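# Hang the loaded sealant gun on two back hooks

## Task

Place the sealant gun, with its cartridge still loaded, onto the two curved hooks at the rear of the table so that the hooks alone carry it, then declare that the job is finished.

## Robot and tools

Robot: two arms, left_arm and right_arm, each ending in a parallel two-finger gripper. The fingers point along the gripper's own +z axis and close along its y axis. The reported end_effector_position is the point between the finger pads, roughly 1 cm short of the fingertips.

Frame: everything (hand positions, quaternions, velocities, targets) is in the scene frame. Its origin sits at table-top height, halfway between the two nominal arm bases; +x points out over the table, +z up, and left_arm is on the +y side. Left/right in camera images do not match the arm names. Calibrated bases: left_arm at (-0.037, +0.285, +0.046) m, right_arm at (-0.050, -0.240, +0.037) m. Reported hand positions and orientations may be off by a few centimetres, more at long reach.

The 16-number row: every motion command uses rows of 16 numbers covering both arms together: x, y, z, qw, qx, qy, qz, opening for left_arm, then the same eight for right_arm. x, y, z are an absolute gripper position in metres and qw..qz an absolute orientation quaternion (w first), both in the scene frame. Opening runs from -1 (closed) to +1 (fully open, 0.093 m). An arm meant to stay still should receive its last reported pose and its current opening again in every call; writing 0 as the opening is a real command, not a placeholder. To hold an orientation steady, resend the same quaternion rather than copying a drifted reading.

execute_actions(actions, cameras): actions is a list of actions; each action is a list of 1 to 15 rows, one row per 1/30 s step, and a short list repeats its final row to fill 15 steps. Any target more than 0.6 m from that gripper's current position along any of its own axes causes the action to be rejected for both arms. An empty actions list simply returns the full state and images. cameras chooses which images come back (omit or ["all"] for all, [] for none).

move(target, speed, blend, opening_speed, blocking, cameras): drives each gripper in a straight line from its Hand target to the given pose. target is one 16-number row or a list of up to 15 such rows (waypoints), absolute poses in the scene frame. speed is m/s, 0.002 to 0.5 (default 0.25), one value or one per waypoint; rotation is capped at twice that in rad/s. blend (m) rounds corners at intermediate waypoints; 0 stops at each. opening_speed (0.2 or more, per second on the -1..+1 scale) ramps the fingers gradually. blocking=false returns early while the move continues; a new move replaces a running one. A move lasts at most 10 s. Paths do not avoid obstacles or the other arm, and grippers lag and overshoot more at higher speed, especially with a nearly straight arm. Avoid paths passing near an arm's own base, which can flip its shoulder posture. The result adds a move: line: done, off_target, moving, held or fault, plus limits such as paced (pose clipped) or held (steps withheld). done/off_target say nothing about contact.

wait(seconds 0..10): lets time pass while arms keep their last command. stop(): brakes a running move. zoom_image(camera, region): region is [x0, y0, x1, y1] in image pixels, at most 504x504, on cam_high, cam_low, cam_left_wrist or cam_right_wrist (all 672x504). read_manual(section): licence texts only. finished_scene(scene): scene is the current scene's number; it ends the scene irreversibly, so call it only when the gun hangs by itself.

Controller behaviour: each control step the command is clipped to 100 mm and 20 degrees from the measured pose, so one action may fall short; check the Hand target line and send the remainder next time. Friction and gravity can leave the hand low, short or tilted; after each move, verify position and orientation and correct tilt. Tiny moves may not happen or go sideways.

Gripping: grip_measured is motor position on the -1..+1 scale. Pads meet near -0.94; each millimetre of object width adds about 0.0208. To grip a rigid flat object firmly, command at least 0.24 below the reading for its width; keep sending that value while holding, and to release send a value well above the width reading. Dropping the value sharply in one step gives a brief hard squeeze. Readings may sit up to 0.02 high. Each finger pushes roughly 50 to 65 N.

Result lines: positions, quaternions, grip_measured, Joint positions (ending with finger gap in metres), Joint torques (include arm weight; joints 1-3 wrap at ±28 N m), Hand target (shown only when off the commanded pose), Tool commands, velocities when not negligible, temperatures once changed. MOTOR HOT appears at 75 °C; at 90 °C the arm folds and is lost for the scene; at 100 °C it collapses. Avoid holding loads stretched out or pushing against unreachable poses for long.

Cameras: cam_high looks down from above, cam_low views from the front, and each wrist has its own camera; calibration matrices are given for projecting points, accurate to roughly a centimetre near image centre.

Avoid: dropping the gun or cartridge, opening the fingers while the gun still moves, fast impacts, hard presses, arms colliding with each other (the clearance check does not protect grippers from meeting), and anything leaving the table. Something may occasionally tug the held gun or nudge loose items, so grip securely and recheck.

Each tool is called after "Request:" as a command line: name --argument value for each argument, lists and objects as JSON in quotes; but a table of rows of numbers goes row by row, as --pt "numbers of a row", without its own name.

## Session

Request:
execute_actions --actions '[]'

Request:
zoom_image --camera "cam_high" --region '[220, 150, 480, 345]'

Scene clock: 0.00 s.
left_arm: end_effector_position=(+0.3402, +0.2541, +0.1773) grip_measured=+1.000 end_effector_quat_wxyz=(+0.669, +0.024, +0.742, -0.033) | right_arm: end_effector_position=(+0.3274, -0.2560, +0.1600) grip_measured=+1.000 end_effector_quat_wxyz=(+0.656, +0.054, +0.753, -0.006)
Joint positions: left_arm=[-0.024 1.555 0.248 1.204 0.001 -0.018 0.093] | right_arm=[-0.043 1.555 0.249 1.166 0.067 0.072 0.093]
Joint velocities: within noise
Joint torques (N m): no reading
Heat: left arm: 38 °C; right arm: 40 °C.
Hand target: left_arm +0.3413, +0.2540, +0.1805; +0.672, +0.024, +0.739, -0.034 | right_arm +0.3293, -0.2561, +0.1656; +0.663, +0.054, +0.747, -0.005
Tool commands: left_gripper/opening=+1.0 right_gripper/opening=+1.0
camera_calibration:
cam_left_wrist: T_world_to_cam=[[-0.0725213, -0.996972, 0.0280639, 0.27403], [-0.513929, 0.0132396, -0.85773, 0.364359], [0.854762, -0.0766266, -0.513333, -0.0963849], [0, 0, 0, 1]] pos_world=[0.289514, 0.26099, 0.255354]
cam_right_wrist: T_world_to_cam=[[-0.137893, -0.989698, -0.0385265, -0.204985], [-0.560265, 0.110019, -0.820974, 0.376747], [0.816755, -0.0916212, -0.569664, -0.115609], [0, 0, 0, 1]] pos_world=[0.277236, -0.254914, 0.235544]

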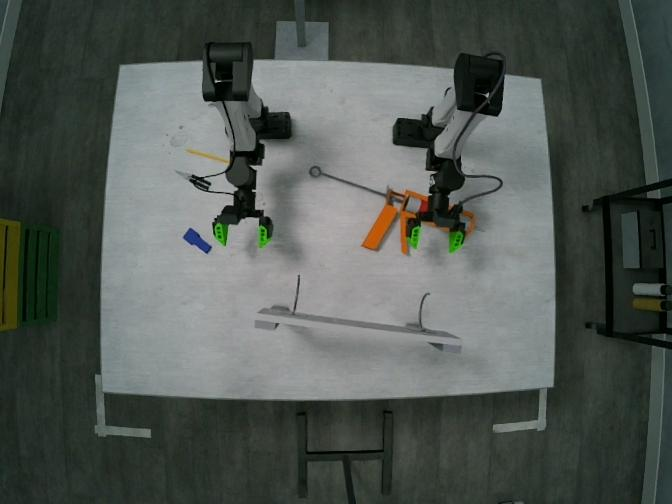

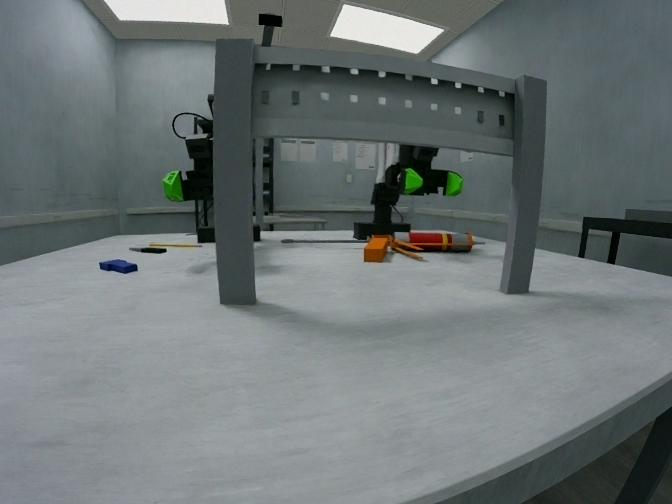

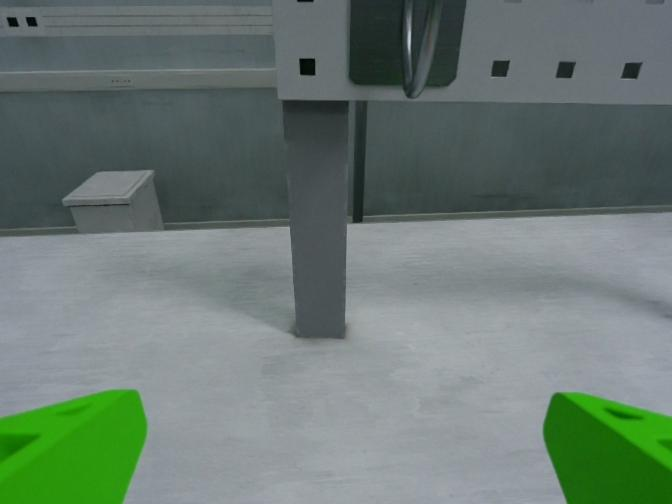

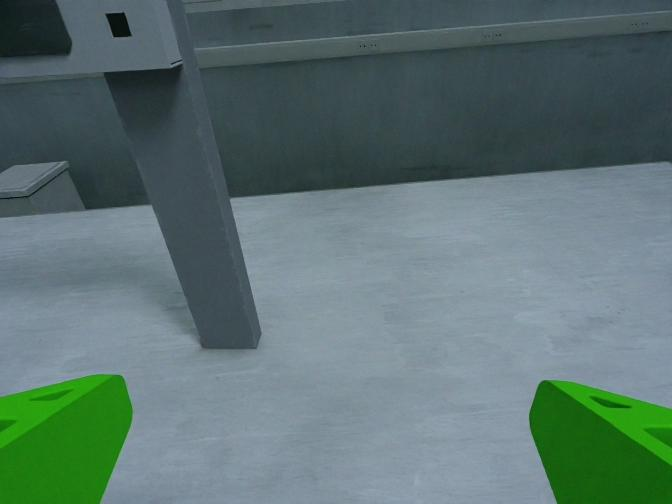

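Scaled by 1.938 from the camera's 672x504 image, which has a finer 960x720 frame.

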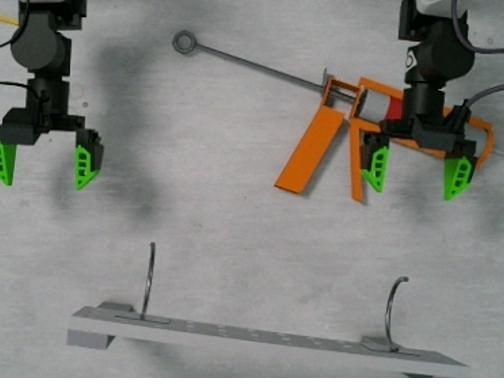

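Request:
move --target '[0.217, 0.263, 0.14, 0, 0.579, -0.815, 0, 1, 0.17, -0.38, 0.22, 0.707, 0, 0.707, 0, 1]' --cameras '["cam_left_wrist", "cam_high"]'

Scene clock: 50.27 s.
left_arm: end_effector_position=(+0.2136, +0.2642, +0.1385) grip_measured=+1.000 end_effector_quat_wxyz=(+0.006, -0.573, +0.819, +0.003) | right_arm: end_effector_position=(+0.1692, -0.3761, +0.2101) grip_measured=+1.000 end_effector_quat_wxyz=(+0.702, +0.012, +0.712, +0.009)
Joint positions: left_arm=[-0.033 1.502 1.096 -1.16 -0.012 -1.312 0.093] | right_arm=[-1.242 0.963 0.076 0.85 -1.207 -0.005 0.093]
Joint torques (N m): left_arm=[0.44 -4.03 7.05 0.46 0.09 -0.06] | right_arm=[-0.29 -0.27 7.76 1.83 -0.15 -0.04]
Hand target: left_arm +0.2170, +0.2630, +0.1400; +0.000, -0.579, +0.815, +0.000 | right_arm +0.1699, -0.3798, +0.2198; +0.707, +0.000, +0.707, +0.000
Off the commanded pose: left_arm 0.004 m, 1 deg | right_arm 0.011 m, 2 deg.
move: off_target (right_arm)
camera_calibration:
cam_left_wrist: T_world_to_cam=[[0.943157, -0.332314, -0.00474114, -0.111991], [-0.301206, -0.860723, 0.410402, 0.275699], [-0.140463, -0.385646, -0.911892, 0.342039], [0, 0, 0, 1]]
Images, in order: cam_high, cam_left_wrist.

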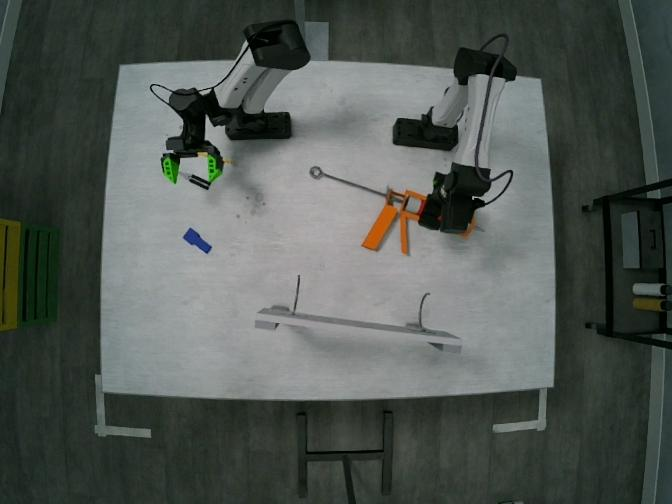

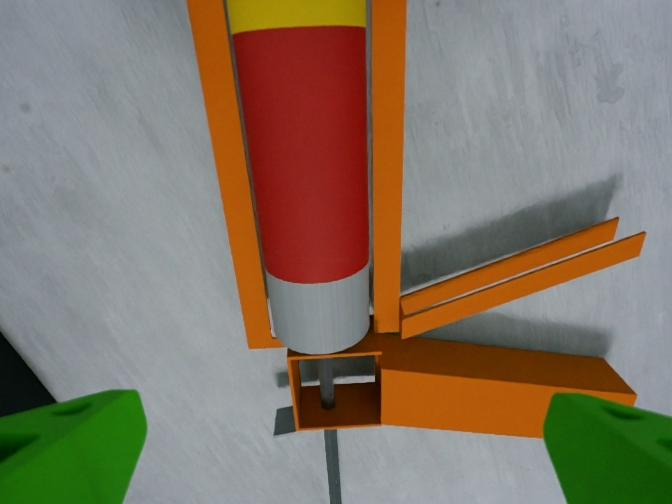

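Request:
move --target '[0.2065, 0.270, 0.065, 0, 0.6046, -0.7965, 0, 1, 0.17, -0.38, 0.22, 0.707, 0, 0.707, 0, 1]' --cameras '["cam_left_wrist"]'

Scene clock: 64.23 s.
left_arm: end_effector_position=(+0.2074, +0.2708, +0.0698) grip_measured=+1.000 end_effector_quat_wxyz=(+0.008, -0.599, +0.801, +0.001) | right_arm: end_effector_position=(+0.1692, -0.3759, +0.2102) grip_measured=+1.000 end_effector_quat_wxyz=(+0.702, +0.012, +0.712, +0.009)
Joint positions: left_arm=[-0.008 1.556 0.86 -0.864 -0.011 -1.35 0.093] | right_arm=[-1.242 0.963 0.076 0.851 -1.208 -0.005 0.093]
Joint torques (N m): left_arm=[0.5 -4.11 4.48 0.66 0.09 -0.07] | right_arm=[-0.28 -0.28 7.64 1.82 -0.12 -0.02]
Hand target: left_arm +0.2064, +0.2700, +0.0651; +0.000, -0.605, +0.797, +0.000 | right_arm +0.1699, -0.3798, +0.2198; +0.707, +0.000, +0.707, +0.000
Off the commanded pose: left_arm 0.005 m, 1 deg | right_arm 0.011 m, 2 deg.
move: off_target (right_arm)
camera_calibration:
cam_left_wrist: T_world_to_cam=[[0.962301, -0.271977, 0.00233959, -0.125125], [-0.248959, -0.87733, 0.410257, 0.301351], [-0.109528, -0.395373, -0.911967, 0.27729], [0, 0, 0, 1]]
Images, in order: cam_left_wrist.

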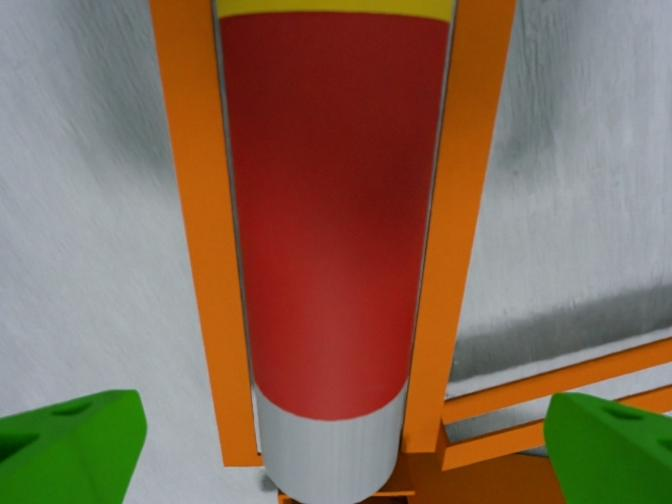

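Request:
move --target '[0.2025, 0.271, 0.018, 0, 0.6046, -0.7965, 0, 1, 0.17, -0.38, 0.22, 0.707, 0, 0.707, 0, 1]' --cameras '["cam_left_wrist"]' --speed 0.12

Scene clock: 77.97 s.
left_arm: end_effector_position=(+0.1960, +0.2713, +0.0332) grip_measured=+1.000 end_effector_quat_wxyz=(-0.007, -0.600, +0.800, +0.010) | right_arm: end_effector_position=(+0.1692, -0.3759, +0.2103) grip_measured=+1.000 end_effector_quat_wxyz=(+0.703, +0.012, +0.712, +0.009)
Joint positions: left_arm=[-0.005 1.625 0.762 -0.73 -0.006 -1.35 0.093] | right_arm=[-1.242 0.963 0.076 0.852 -1.208 -0.005 0.093]
Joint torques (N m): left_arm=[0.61 -2.11 2.33 1.37 0.03 -0.05] | right_arm=[-0.27 -0.23 7.68 1.82 -0.12 -0.05]
Hand target: left_arm +0.2013, +0.2711, +0.0196; -0.001, -0.605, +0.797, +0.001 | right_arm +0.1699, -0.3799, +0.2198; +0.707, +0.000, +0.707, +0.000
Off the commanded pose: left_arm 0.017 m, 1 deg | right_arm 0.011 m, 2 deg.
move: off_target (left_arm, right_arm)
camera_calibration:
cam_left_wrist: T_world_to_cam=[[0.962768, -0.268686, -0.0297447, -0.113769], [-0.231693, -0.876846, 0.421259, 0.310095], [-0.139268, -0.398683, -0.906452, 0.249488], [0, 0, 0, 1]]
Images, in order: cam_left_wrist.

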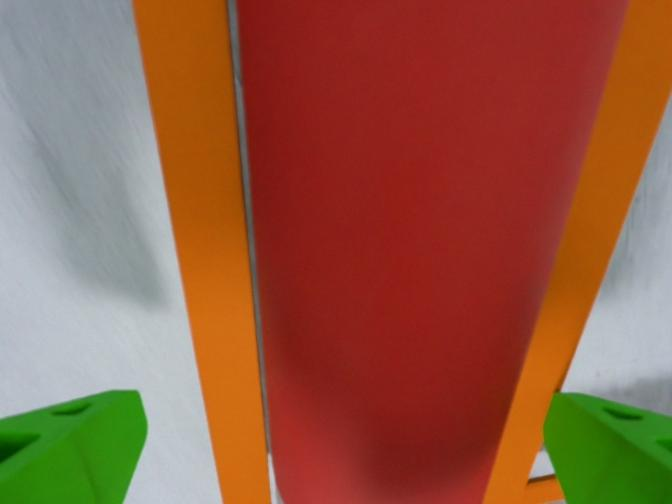

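Request:
move --target '[0.209, 0.270, 0.06, 0, 0.6046, -0.7965, 0, 1, 0.17, -0.38, 0.22, 0.707, 0, 0.707, 0, 1]' --cameras '["cam_left_wrist"]' --speed 0.12

Scene clock: 89.53 s.
left_arm: end_effector_position=(+0.2022, +0.2709, +0.0502) grip_measured=+1.000 end_effector_quat_wxyz=(-0.011, -0.600, +0.800, +0.013) | right_arm: end_effector_position=(+0.1692, -0.3759, +0.2103) grip_measured=+1.000 end_effector_quat_wxyz=(+0.703, +0.011, +0.711, +0.009)
Joint positions: left_arm=[-0.005 1.617 0.834 -0.821 -0.006 -1.35 0.093] | right_arm=[-1.242 0.963 0.076 0.852 -1.208 -0.005 0.093]
Joint torques (N m): left_arm=[0.28 -8.55 6.02 0.35 0.02 -0.07] | right_arm=[-0.31 -0.27 7.71 1.84 -0.12 -0.03]
Hand target: left_arm +0.2089, +0.2700, +0.0598; +0.000, -0.605, +0.797, +0.000 | right_arm +0.1699, -0.3798, +0.2198; +0.707, +0.000, +0.707, +0.000
Off the commanded pose: left_arm 0.012 m, 2 deg | right_arm 0.011 m, 2 deg.
move: off_target (left_arm, right_arm)
camera_calibration:
cam_left_wrist: T_world_to_cam=[[0.96238, -0.268662, -0.0405577, -0.118788], [-0.227031, -0.877137, 0.423189, 0.303097], [-0.149269, -0.39806, -0.905133, 0.26737], [0, 0, 0, 1]]
Images, in order: cam_left_wrist.

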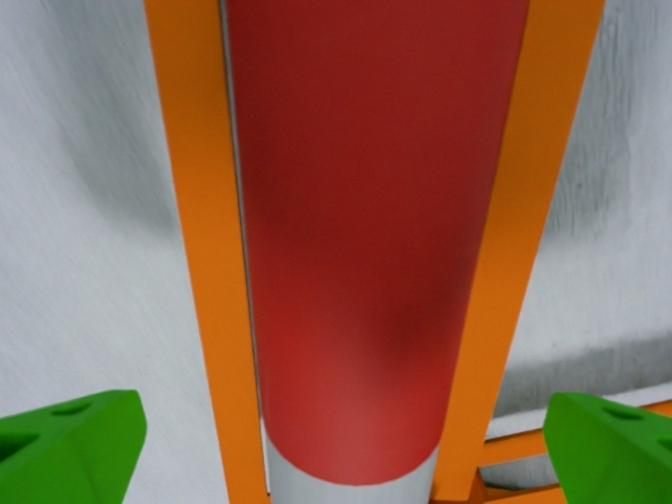

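Request:
move --target '[0.2065, 0.270, 0.042, 0, 0.6046, -0.7965, 0, 1, 0.17, -0.38, 0.22, 0.707, 0, 0.707, 0, 1]' --cameras '["cam_left_wrist"]' --speed 0.12

Scene clock: 101.30 s.
left_arm: end_effector_position=(+0.2074, +0.2706, +0.0445) grip_measured=+1.000 end_effector_quat_wxyz=(+0.003, -0.600, +0.800, +0.002) | right_arm: end_effector_position=(+0.1692, -0.3759, +0.2103) grip_measured=+1.000 end_effector_quat_wxyz=(+0.703, +0.011, +0.711, +0.009)
Joint positions: left_arm=[-0.005 1.617 0.808 -0.76 -0.006 -1.35 0.093] | right_arm=[-1.242 0.963 0.076 0.852 -1.208 -0.005 0.093]
Joint torques (N m): left_arm=[0.17 -5.53 4.05 0.63 0.04 -0.07] | right_arm=[-0.4 -0.24 7.75 1.82 -0.13 -0.04]
Heat: left arm: 38 °C; right arm: 45 °C.
Hand target: left_arm +0.2066, +0.2700, +0.0421; +0.000, -0.605, +0.797, +0.000 | right_arm +0.1699, -0.3799, +0.2198; +0.707, +0.000, +0.707, +0.000
Off the commanded pose: left_arm 0.003 m, 1 deg | right_arm 0.011 m, 2 deg.
move: off_target (right_arm)
camera_calibration:
cam_left_wrist: T_world_to_cam=[[0.963202, -0.268713, -0.00587049, -0.125746], [-0.241904, -0.87621, 0.416819, 0.309509], [-0.117149, -0.400061, -0.908971, 0.256907], [0, 0, 0, 1]]
Images, in order: cam_left_wrist.

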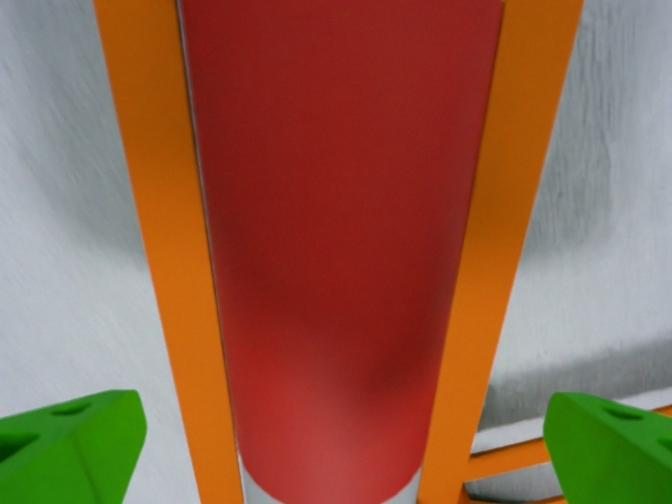

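Request:
move --target '[0.201, 0.2705, 0.034, 0, 0.6046, -0.7965, 0, 1, 0.17, -0.38, 0.22, 0.707, 0, 0.707, 0, 1]' --cameras '["cam_left_wrist"]' --speed 0.12

Scene clock: 117.40 s.
left_arm: end_effector_position=(+0.2020, +0.2709, +0.0364) grip_measured=+1.000 end_effector_quat_wxyz=(+0.003, -0.600, +0.800, +0.002) | right_arm: end_effector_position=(+0.1692, -0.3759, +0.2103) grip_measured=+1.000 end_effector_quat_wxyz=(+0.703, +0.011, +0.711, +0.009)
Joint positions: left_arm=[-0.005 1.617 0.769 -0.721 -0.006 -1.35 0.093] | right_arm=[-1.242 0.963 0.076 0.852 -1.208 -0.005 0.093]
Joint torques (N m): left_arm=[0.24 -5.38 3.92 0.59 0.01 -0.08] | right_arm=[-0.25 -0.21 7.66 1.82 -0.12 -0.04]
Hand target: left_arm +0.2011, +0.2705, +0.0341; +0.000, -0.605, +0.797, +0.000 | right_arm +0.1699, -0.3799, +0.2198; +0.707, +0.000, +0.707, +0.000
Off the commanded pose: left_arm 0.003 m, 1 deg | right_arm 0.011 m, 2 deg.
move: off_target (right_arm)
camera_calibration:
cam_left_wrist: T_world_to_cam=[[0.963202, -0.268713, -0.00587049, -0.120517], [-0.241904, -0.87621, 0.416819, 0.311869], [-0.117149, -0.400061, -0.908971, 0.249063], [0, 0, 0, 1]]
Images, in order: cam_left_wrist.

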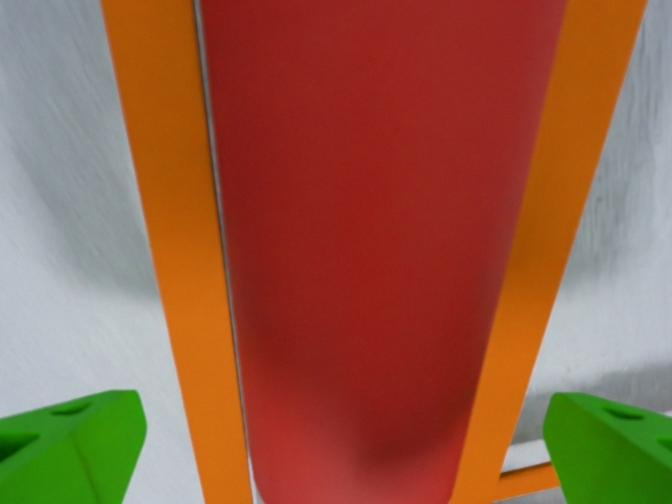

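Request:
move --pt "0.2032 0.270 0.032 0 0.6046 -0.7965 0 1 0.17 -0.38 0.22 0.707 0 0.707 0 1" --pt "0.2032 0.270 0.018 0 0.6046 -0.7965 0 1 0.17 -0.38 0.22 0.707 0 0.707 0 1" --cameras '["cam_left_wrist"]' --speed 0.06

Scene clock: 125.60 s.
left_arm: end_effector_position=(+0.2056, +0.2707, +0.0229) grip_measured=+1.000 end_effector_quat_wxyz=(+0.007, -0.601, +0.799, -0.002) | right_arm: end_effector_position=(+0.1692, -0.3759, +0.2103) grip_measured=+1.000 end_effector_quat_wxyz=(+0.703, +0.011, +0.711, +0.009)
Joint positions: left_arm=[-0.005 1.657 0.746 -0.647 -0.006 -1.351 0.093] | right_arm=[-1.242 0.963 0.076 0.852 -1.208 -0.005 0.093]
Joint torques (N m): left_arm=[0.12 -4.46 3.81 0.69 0.01 -0.09] | right_arm=[-0.32 -0.24 7.69 1.82 -0.12 -0.05]
Hand target: left_arm +0.2032, +0.2700, +0.0182; +0.000, -0.605, +0.797, +0.000 | right_arm +0.1699, -0.3799, +0.2198; +0.707, +0.000, +0.707, +0.000
Off the commanded pose: left_arm 0.006 m, 1 deg | right_arm 0.011 m, 2 deg.
move: off_target (right_arm)
camera_calibration:
cam_left_wrist: T_world_to_cam=[[0.963412, -0.267979, 0.0049559, -0.124607], [-0.245828, -0.876108, 0.414733, 0.318992], [-0.106798, -0.400777, -0.90993, 0.23522], [0, 0, 0, 1]]
Images, in order: cam_left_wrist.

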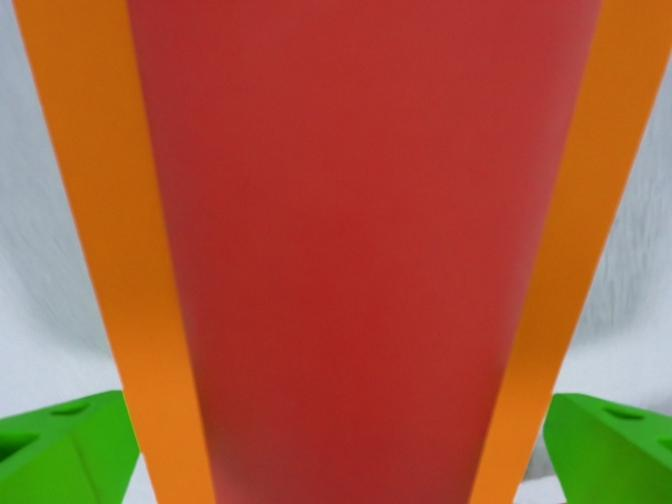

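Request:
move --pt "0.2032 0.270 0.018 0 0.6046 -0.7965 0 0.3 0.17 -0.38 0.22 0.707 0 0.707 0 1" --pt "0.206 0.27 0.15 0 0.6046 -0.7965 0 0.3 0.17 -0.38 0.22 0.707 0 0.707 0 1" --pt "0.37 0.38 0.165 0 0.6046 -0.7965 0 0.3 0.17 -0.38 0.22 0.707 0 0.707 0 1" --opening_speed 0.8 --speed '[0.12,0.12,0.22]' --blend '[0,0.02,0]' --cameras '["cam_high","cam_low"]'

Scene clock: 142.60 s.
left_arm: end_effector_position=(+0.3604, +0.3848, +0.1492) grip_measured=+0.586 end_effector_quat_wxyz=(-0.012, -0.608, +0.793, +0.026) | right_arm: end_effector_position=(+0.1692, -0.3759, +0.2103) grip_measured=+1.000 end_effector_quat_wxyz=(+0.703, +0.011, +0.711, +0.009)
Joint positions: left_arm=[0.288 2.169 1.984 -1.429 -0.037 -1.079 0.073] | right_arm=[-1.242 0.963 0.076 0.852 -1.208 -0.005 0.093]
Joint torques (N m): left_arm=[-0.08 -12.92 9.18 0.24 0.37 0.1] | right_arm=[-0.28 -0.21 7.68 1.82 -0.12 -0.03]
Hand target: left_arm +0.3693, +0.3799, +0.1651; +0.001, -0.604, +0.797, +0.000 | right_arm +0.1699, -0.3799, +0.2198; +0.707, +0.000, +0.707, +0.000
Off the commanded pose: left_arm 0.019 m, 3 deg | right_arm 0.011 m, 2 deg.
move: off_target (left_arm, right_arm)
Images, in order: cam_high, cam_low.

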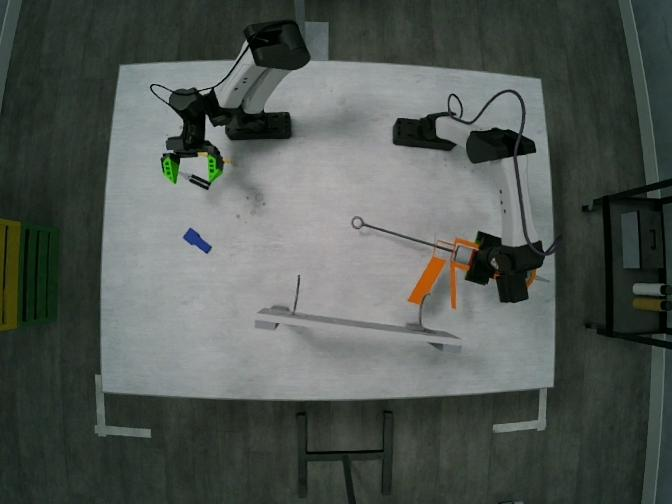

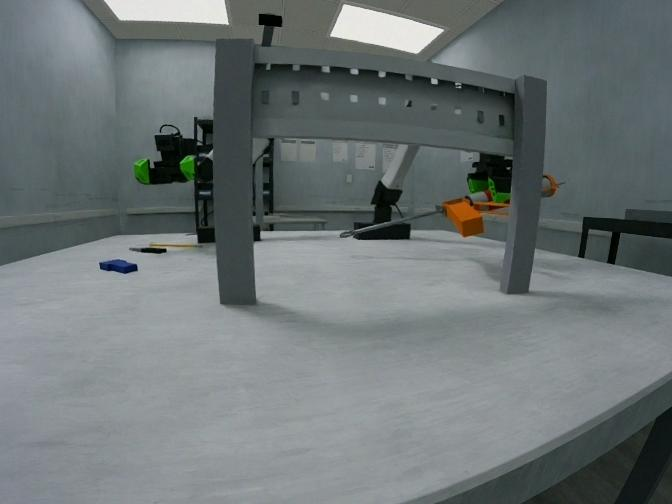

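Request:
move --pt "0.395 0.42 0.175 0 -0.1219 -0.9925 0 0.3 0.17 -0.38 0.22 0.707 0 0.707 0 1" --pt "0.30 0.37 0.175 0 -0.3173 -0.9483 0 0.3 0.17 -0.38 0.22 0.707 0 0.707 0 1" --speed 0.26 --blend 0.015 --cameras '["cam_high","cam_low"]'

Scene clock: 161.70 s.
left_arm: end_effector_position=(+0.3076, +0.3725, +0.1465) grip_measured=+0.585 end_effector_quat_wxyz=(-0.016, +0.312, +0.950, -0.011) | right_arm: end_effector_position=(+0.1692, -0.3759, +0.2103) grip_measured=+1.000 end_effector_quat_wxyz=(+0.703, +0.011, +0.711, +0.009)
Joint positions: left_arm=[0.306 1.934 1.625 -1.301 0 0.884 0.073] | right_arm=[-1.242 0.963 0.076 0.852 -1.208 -0.005 0.093]
Joint torques (N m): left_arm=[-0.06 -16.96 6.04 0 0.08 0.07] | right_arm=[-0.29 -0.25 7.69 1.83 -0.13 -0.04]
Heat: left arm: 45 °C; right arm: 46 °C.
Hand target: left_arm +0.2999, +0.3701, +0.1732; +0.000, +0.317, +0.948, +0.000 | right_arm +0.1699, -0.3799, +0.2198; +0.707, +0.000, +0.707, +0.000
Off the commanded pose: left_arm 0.030 m, 2 deg | right_arm 0.011 m, 2 deg.
move: off_target (left_arm, right_arm)
Images, in order: cam_high, cam_low.

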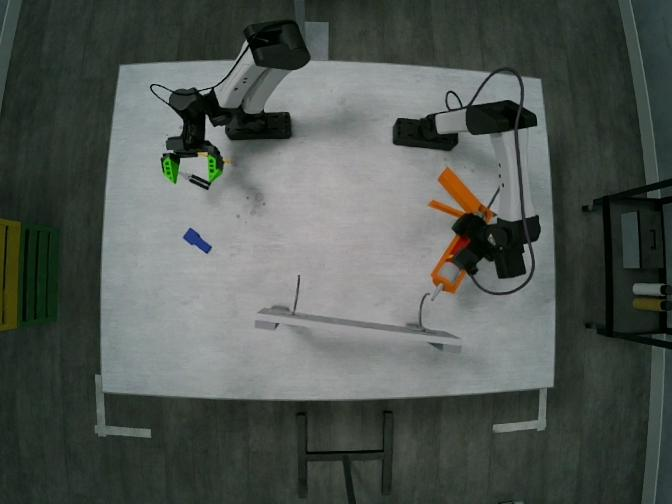

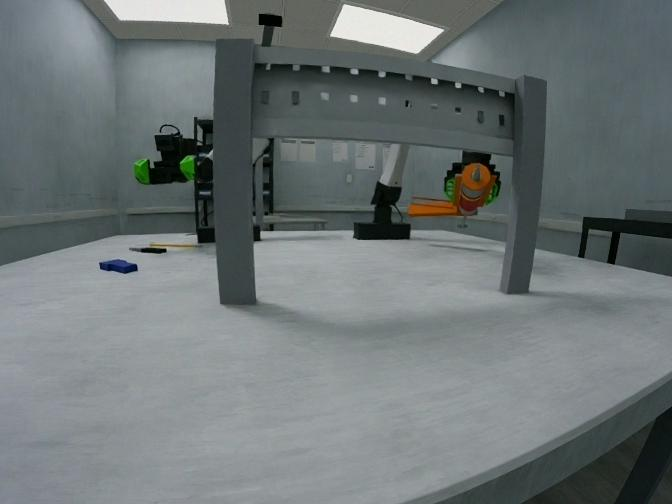

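Request:
move --pt "0.285 0.36 0.135 0 0.3256 0.9455 0 0.3 0.17 -0.38 0.22 0.707 0 0.707 0 1" --pt "0.30 0.26 0.13 0 0.515 0.857 0 0.3 0.17 -0.38 0.22 0.707 0 0.707 0 1" --pt "0.312 0.045 0.10 0 0.749 0.663 0 0.3 0.17 -0.38 0.22 0.707 0 0.707 0 1" --speed 0.2 --blend 0.015 --cameras '["cam_high","cam_low"]'

Scene clock: 172.83 s.
left_arm: end_effector_position=(+0.3068, +0.0481, +0.0879) grip_measured=+0.584 end_effector_quat_wxyz=(-0.009, +0.746, +0.666, +0.002) | right_arm: end_effector_position=(+0.1692, -0.3758, +0.2103) grip_measured=+1.000 end_effector_quat_wxyz=(+0.703, +0.011, +0.711, +0.009)
Joint positions: left_arm=[-0.549 2.192 1.777 -1.174 -0.008 1.077 0.073] | right_arm=[-1.242 0.963 0.076 0.852 -1.209 -0.005 0.093]
Joint torques (N m): left_arm=[0.46 -12.57 8.72 0.2 0.19 0.14] | right_arm=[-0.34 -0.24 7.72 1.8 -0.12 -0.04]
Heat: left arm: 52 °C; right arm: 46 °C.
Hand target: left_arm +0.3117, +0.0452, +0.0999; +0.001, +0.749, +0.663, +0.000 | right_arm +0.1699, -0.3798, +0.2198; +0.707, +0.000, +0.707, +0.000
Off the commanded pose: left_arm 0.014 m, 1 deg | right_arm 0.011 m, 2 deg.
move: off_target (left_arm, right_arm)
Images, in order: cam_high, cam_low.

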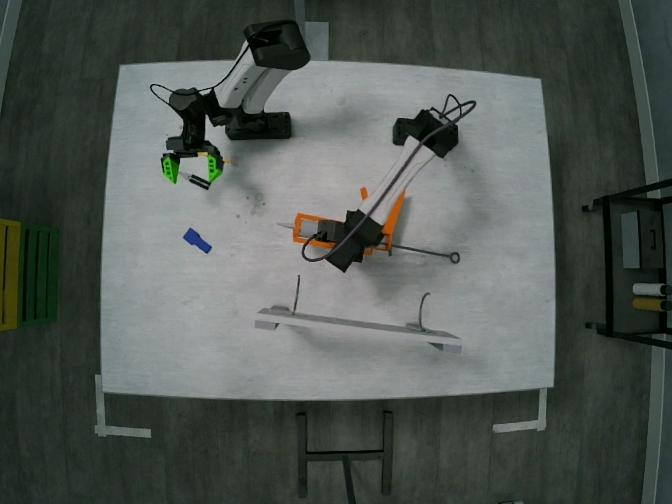

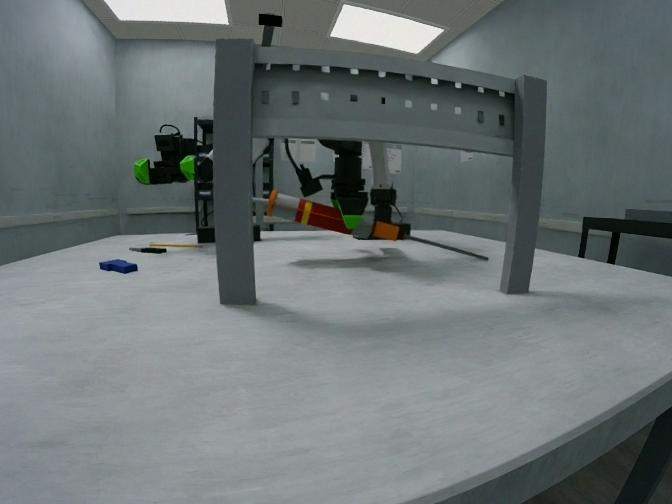

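Request:
move --target '[0.312, 0.045, 0.015, 0, 0.749, 0.663, 0, 0.3, 0.17, -0.38, 0.22, 0.707, 0, 0.707, 0, 1]' --speed 0.06 --cameras '["cam_low"]'

Request:
zoom_image --camera "cam_low" --region '[230, 190, 430, 290]'

Scene clock: 182.20 s.
left_arm: end_effector_position=(+0.3050, +0.0504, +0.0250) grip_measured=+0.584 end_effector_quat_wxyz=(-0.016, +0.749, +0.662, +0.003) | right_arm: end_effector_position=(+0.1692, -0.3758, +0.2103) grip_measured=+1.000 end_effector_quat_wxyz=(+0.703, +0.011, +0.711, +0.009)
Joint positions: left_arm=[-0.549 2.263 1.636 -0.973 -0.013 1.089 0.073] | right_arm=[-1.242 0.963 0.076 0.852 -1.209 -0.005 0.093]
Joint torques (N m): left_arm=[0.49 -10.69 4.48 1.03 0.21 0.04] | right_arm=[-0.39 -0.17 7.68 1.81 -0.12 -0.05]
Hand target: left_arm +0.3117, +0.0453, +0.0154; +0.000, +0.749, +0.663, +0.000 | right_arm +0.1699, -0.3798, +0.2198; +0.707, +0.000, +0.707, +0.000
Off the commanded pose: left_arm 0.013 m, 2 deg | right_arm 0.011 m, 2 deg.
move: off_target (left_arm, right_arm)
Images, in order: cam_low.

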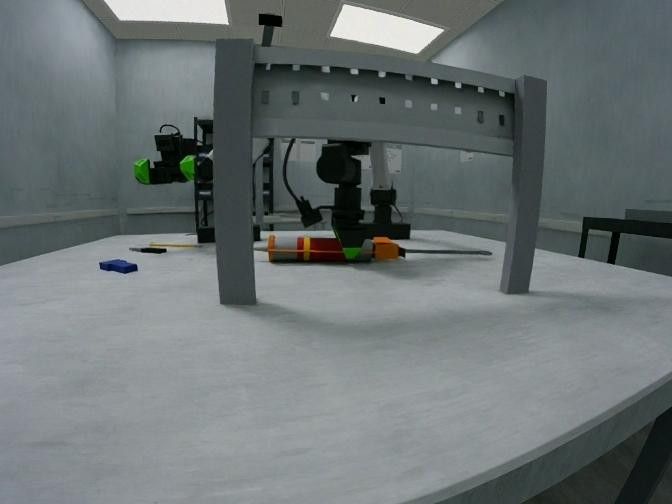

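Scaled by 2.520 from the camera's 672x504 image, which has a finer 960x720 frame.

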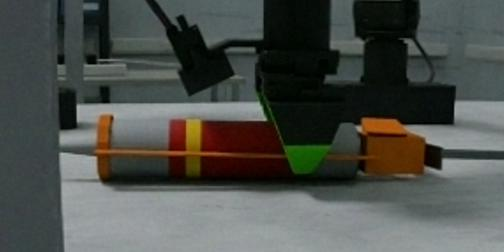

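Request:
move --pt "0.306 0.049 0.026 0 0.749 0.663 0 1 0.17 -0.38 0.22 0.707 0 0.707 0 1" --pt "0.306 0.049 0.14 0 0.749 0.663 0 1 0.19 -0.33 0.24 0.707 0 0.707 0 1" --pt "0.25 0.14 0.17 0 0.1711 0.9853 0 1 0.2 -0.25 0.25 0.5 0.3 0.7 -0.3 1" --pt "0.231 0.173 0.085 0 0.1711 0.9853 0 1 0.290 -0.031 0.085 0 0.6508 -0.7593 0 1" --opening_speed 1.0 --speed '[0.15,0.15,0.3,0.3]' --blend '[0,0.02,0.02,0]'

Scene clock: 207.77 s.
left_arm: end_effector_position=(+0.2286, +0.1731, +0.0770) grip_measured=+1.000 end_effector_quat_wxyz=(-0.017, +0.169, +0.985, +0.007) | right_arm: end_effector_position=(+0.2862, -0.0345, +0.0824) grip_measured=+1.000 end_effector_quat_wxyz=(-0.004, -0.648, +0.762, -0.005)
Joint positions: left_arm=[-0.344 1.745 1.098 -0.96 -0.005 -0.061 0.093] | right_arm=[0.523 2.083 1.619 -1.113 0.011 -0.856 0.093]
Joint torques (N m): left_arm=[0.55 -11.14 4.36 0.58 0.08 0.11] | right_arm=[0.05 -10.3 7.71 0.24 -0.17 -0.17]
Hand target: left_arm +0.2309, +0.1730, +0.0849; +0.000, +0.171, +0.985, +0.000 | right_arm +0.2899, -0.0311, +0.0849; +0.000, -0.651, +0.759, +0.000
Off the commanded pose: left_arm 0.008 m, 2 deg | right_arm 0.006 m, 1 deg.
move: done
camera_calibration:
cam_left_wrist: T_world_to_cam=[[-0.323937, -0.945969, -0.0144247, 0.239939], [-0.844605, 0.282289, 0.454924, 0.149945], [-0.426272, 0.15955, -0.890413, 0.222308], [0, 0, 0, 1]]
cam_right_wrist: T_world_to_cam=[[0.988124, -0.143658, 0.0545241, -0.295205], [-0.152592, -0.875727, 0.458059, 0.0095019], [-0.0180556, -0.46094, -0.887248, 0.146489], [0, 0, 0, 1]]

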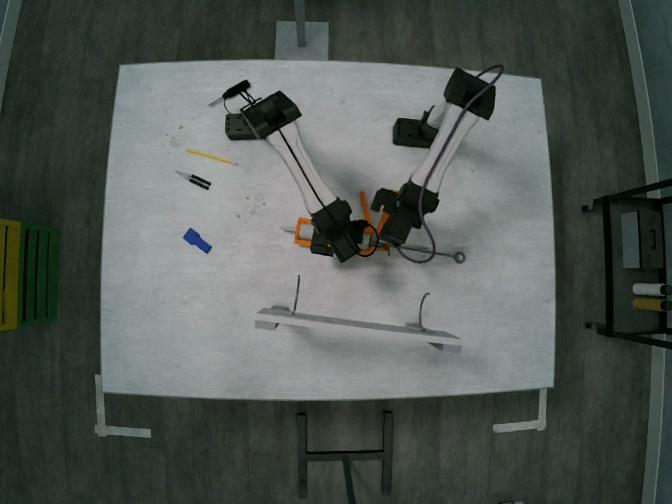

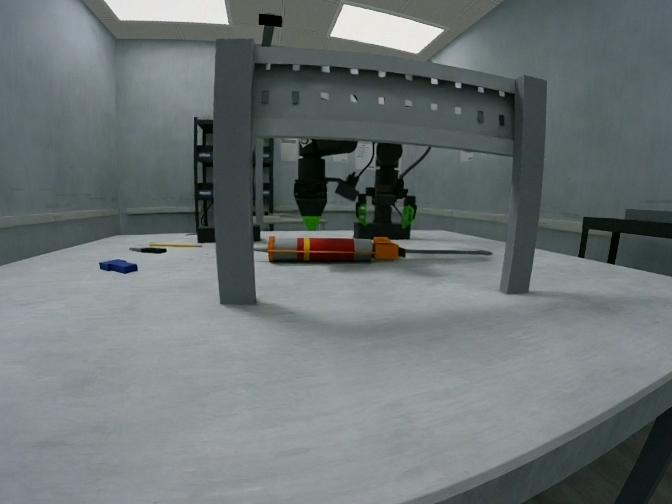

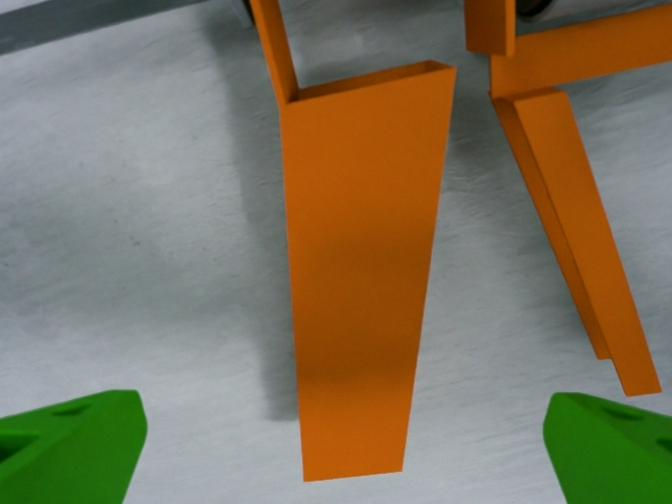

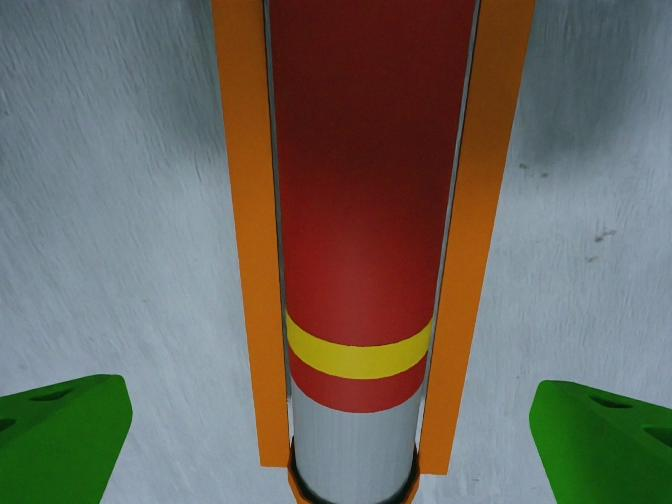

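Request:
move --target '[0.231, 0.1695, 0.020, 0, 0.1711, 0.9853, 0, 1, 0.2985, -0.033, 0.042, 0, 0.6508, -0.7593, 0, 1]' --speed 0.12 --cameras '["cam_left_wrist","cam_right_wrist"]'

Scene clock: 226.47 s.
left_arm: end_effector_position=(+0.2334, +0.1711, +0.0255) grip_measured=+1.000 end_effector_quat_wxyz=(+0.006, +0.169, +0.986, +0.001) | right_arm: end_effector_position=(+0.2984, -0.0321, +0.0466) grip_measured=+1.000 end_effector_quat_wxyz=(+0.001, -0.649, +0.760, -0.005)
Joint positions: left_arm=[-0.344 1.823 0.961 -0.697 -0.005 -0.061 0.093] | right_arm=[0.512 2.157 1.589 -0.999 0.01 -0.872 0.093]
Joint torques (N m): left_arm=[-0.38 -6.35 4.23 0.68 0.07 0] | right_arm=[-0.29 -11.12 4.81 0.5 -0.15 -0.17]
Hand target: left_arm +0.2309, +0.1696, +0.0201; +0.000, +0.171, +0.985, +0.000 | right_arm +0.2984, -0.0330, +0.0420; +0.000, -0.651, +0.759, +0.000
Off the commanded pose: left_arm 0.006 m, 1 deg | right_arm 0.005 m, 1 deg.
move: done
camera_calibration:
cam_left_wrist: T_world_to_cam=[[-0.323366, -0.946211, -0.0109445, 0.238646], [-0.864074, 0.290542, 0.411049, 0.182257], [-0.385759, 0.142376, -0.911547, 0.172805], [0, 0, 0, 1]]
cam_right_wrist: T_world_to_cam=[[0.988372, -0.139432, 0.0606624, -0.305153], [-0.151742, -0.878768, 0.452484, 0.0297506], [-0.00978256, -0.456427, -0.889707, 0.113841], [0, 0, 0, 1]]
Images, in order: cam_left_wrist, cam_right_wrist.

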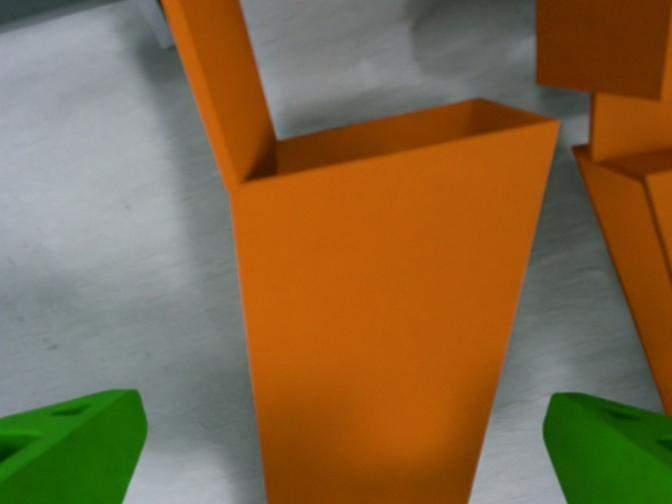

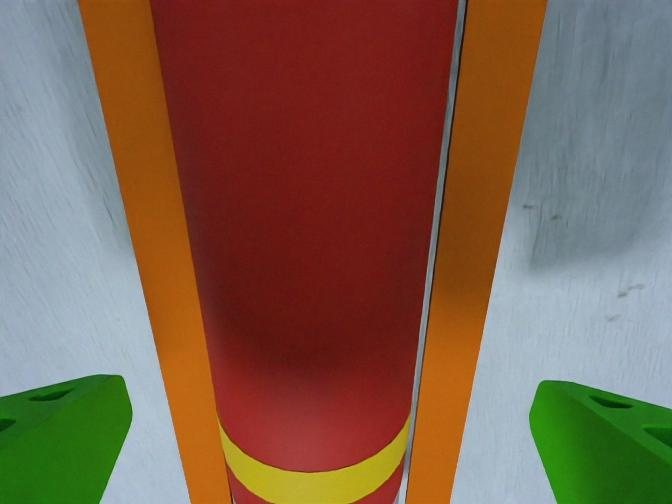

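Request:
move --pt "0.2295 0.1630 0.020 0 0.1711 0.9853 0 1 0.2935 -0.032 0.035 0 0.6508 -0.7593 0 1" --pt "0.2295 0.1640 0.019 0 0.1711 0.9853 0 1 0.2935 -0.032 0.018 0 0.6508 -0.7593 0 1" --speed 0.08 --cameras '["cam_left_wrist","cam_right_wrist"]'

Scene clock: 237.03 s.
left_arm: end_effector_position=(+0.2317, +0.1651, +0.0255) grip_measured=+1.000 end_effector_quat_wxyz=(+0.008, +0.174, +0.985, +0.001) | right_arm: end_effector_position=(+0.2957, -0.0338, +0.0231) grip_measured=+1.000 end_effector_quat_wxyz=(+0.002, -0.650, +0.760, -0.005)
Joint positions: left_arm=[-0.365 1.823 0.961 -0.693 -0.006 -0.072 0.093] | right_arm=[0.512 2.177 1.522 -0.911 0.01 -0.872 0.093]
Joint torques (N m): left_arm=[-0.25 -5.86 4.36 0.71 0.11 -0.08] | right_arm=[0.39 -11.03 4.6 0.49 -0.15 -0.08]
Hand target: left_arm +0.2293, +0.1641, +0.0192; +0.000, +0.171, +0.985, +0.000 | right_arm +0.2934, -0.0320, +0.0180; +0.000, -0.651, +0.759, +0.000
Off the commanded pose: left_arm 0.007 m, 1 deg | right_arm 0.006 m, 1 deg.
move: done
camera_calibration:
cam_left_wrist: T_world_to_cam=[[-0.333048, -0.942842, -0.0112836, 0.234138], [-0.862449, 0.299769, 0.407823, 0.180721], [-0.38113, 0.145556, -0.912991, 0.171459], [0, 0, 0, 1]]
cam_right_wrist: T_world_to_cam=[[0.988345, -0.139103, 0.061843, -0.301273], [-0.151996, -0.87918, 0.451597, 0.0385772], [-0.00844739, -0.455733, -0.890076, 0.0918564], [0, 0, 0, 1]]
Images, in order: cam_left_wrist, cam_right_wrist.

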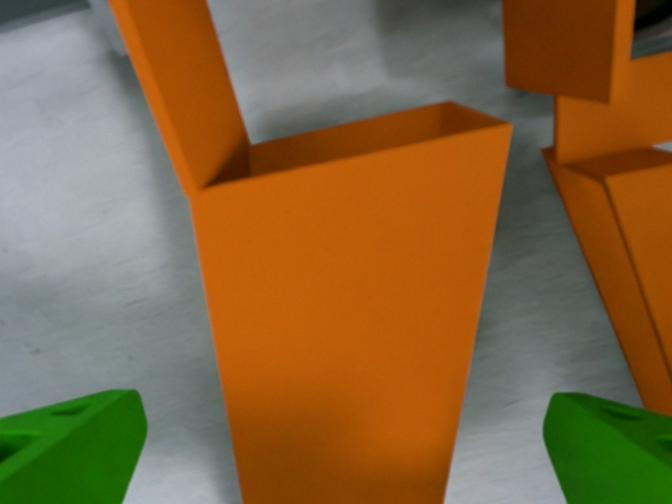

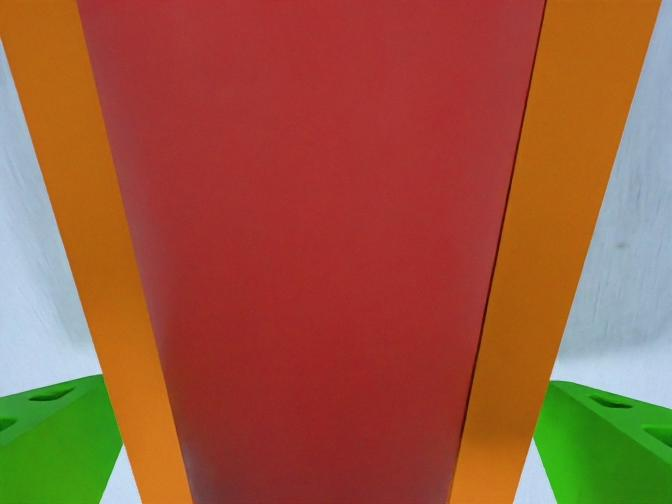

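Request:
move --pt "0.2295 0.1645 0.019 0 0.1711 0.9853 0 -0.5 0.294 -0.032 0.018 0 -0.6508 0.7593 0 0.3" --pt "0.2265 0.165 0.152 0 0.1711 0.9853 0 -0.5 0.290 -0.032 0.15 0 -0.6508 0.7593 0 0.3" --speed 0.13 --opening_speed 1.0 --cameras '["cam_left_wrist","cam_right_wrist","cam_low"]'

Scene clock: 248.97 s.
left_arm: end_effector_position=(+0.2211, +0.1650, +0.1299) grip_measured=-0.253 end_effector_quat_wxyz=(-0.029, +0.172, +0.985, -0.003) | right_arm: end_effector_position=(+0.2834, -0.0350, +0.1216) grip_measured=+0.577 end_effector_quat_wxyz=(-0.033, -0.650, +0.759, +0.016)
Joint positions: left_arm=[-0.366 1.688 1.251 -1.189 0.019 -0.076 0.033] | right_arm=[0.512 2.114 1.822 -1.349 -0.021 -0.876 0.073]
Joint torques (N m): left_arm=[-0.23 -11.86 8.02 0.21 -0.15 -0.05] | right_arm=[0.72 -16.53 8.53 0.02 0.13 0.04]
Hand target: left_arm +0.2260, +0.1651, +0.1513; +0.000, +0.171, +0.985, +0.000 | right_arm +0.2891, -0.0324, +0.1494; +0.000, -0.651, +0.759, +0.000
Off the commanded pose: left_arm 0.023 m, 3 deg | right_arm 0.029 m, 4 deg.
move: off_target (left_arm, right_arm)
camera_calibration:
cam_left_wrist: T_world_to_cam=[[-0.328725, -0.944391, 0.00805705, 0.228506], [-0.83071, 0.293192, 0.473244, 0.114572], [-0.449289, 0.148874, -0.880895, 0.27306], [0, 0, 0, 1]]
cam_right_wrist: T_world_to_cam=[[0.990513, -0.136451, -0.0162633, -0.286457], [-0.112642, -0.874016, 0.472661, -0.022346], [-0.0787096, -0.466345, -0.881094, 0.197264], [0, 0, 0, 1]]
Images, in order: cam_low, cam_left_wrist, cam_right_wrist.

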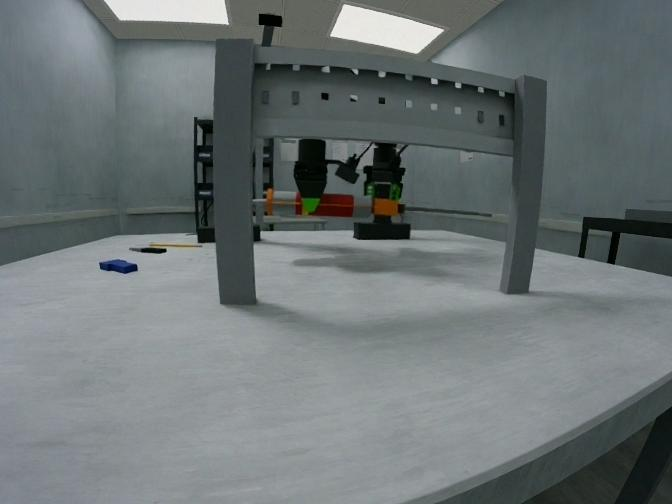

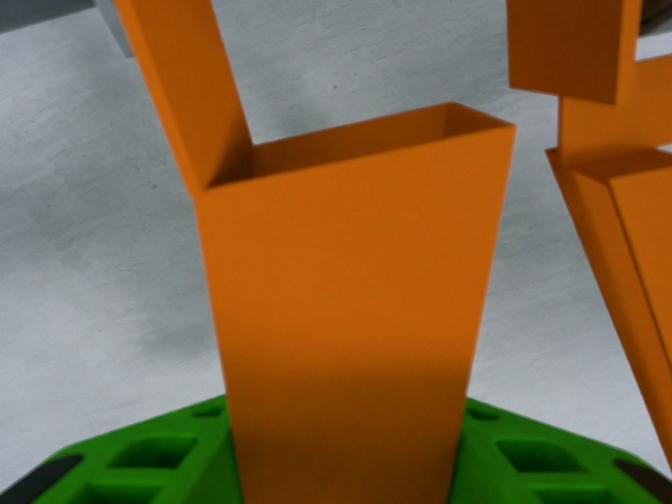

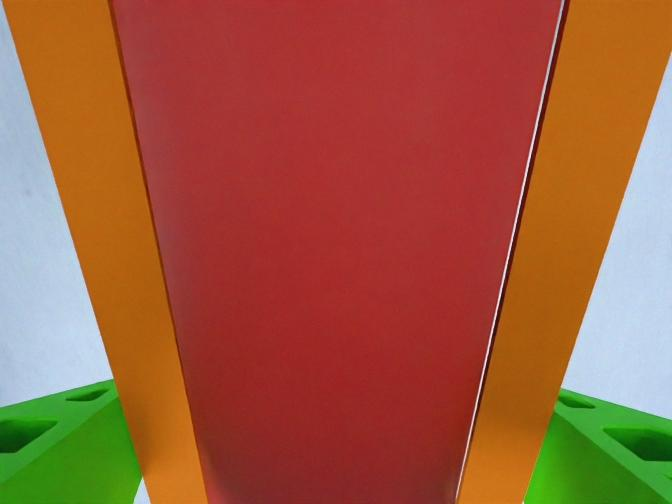

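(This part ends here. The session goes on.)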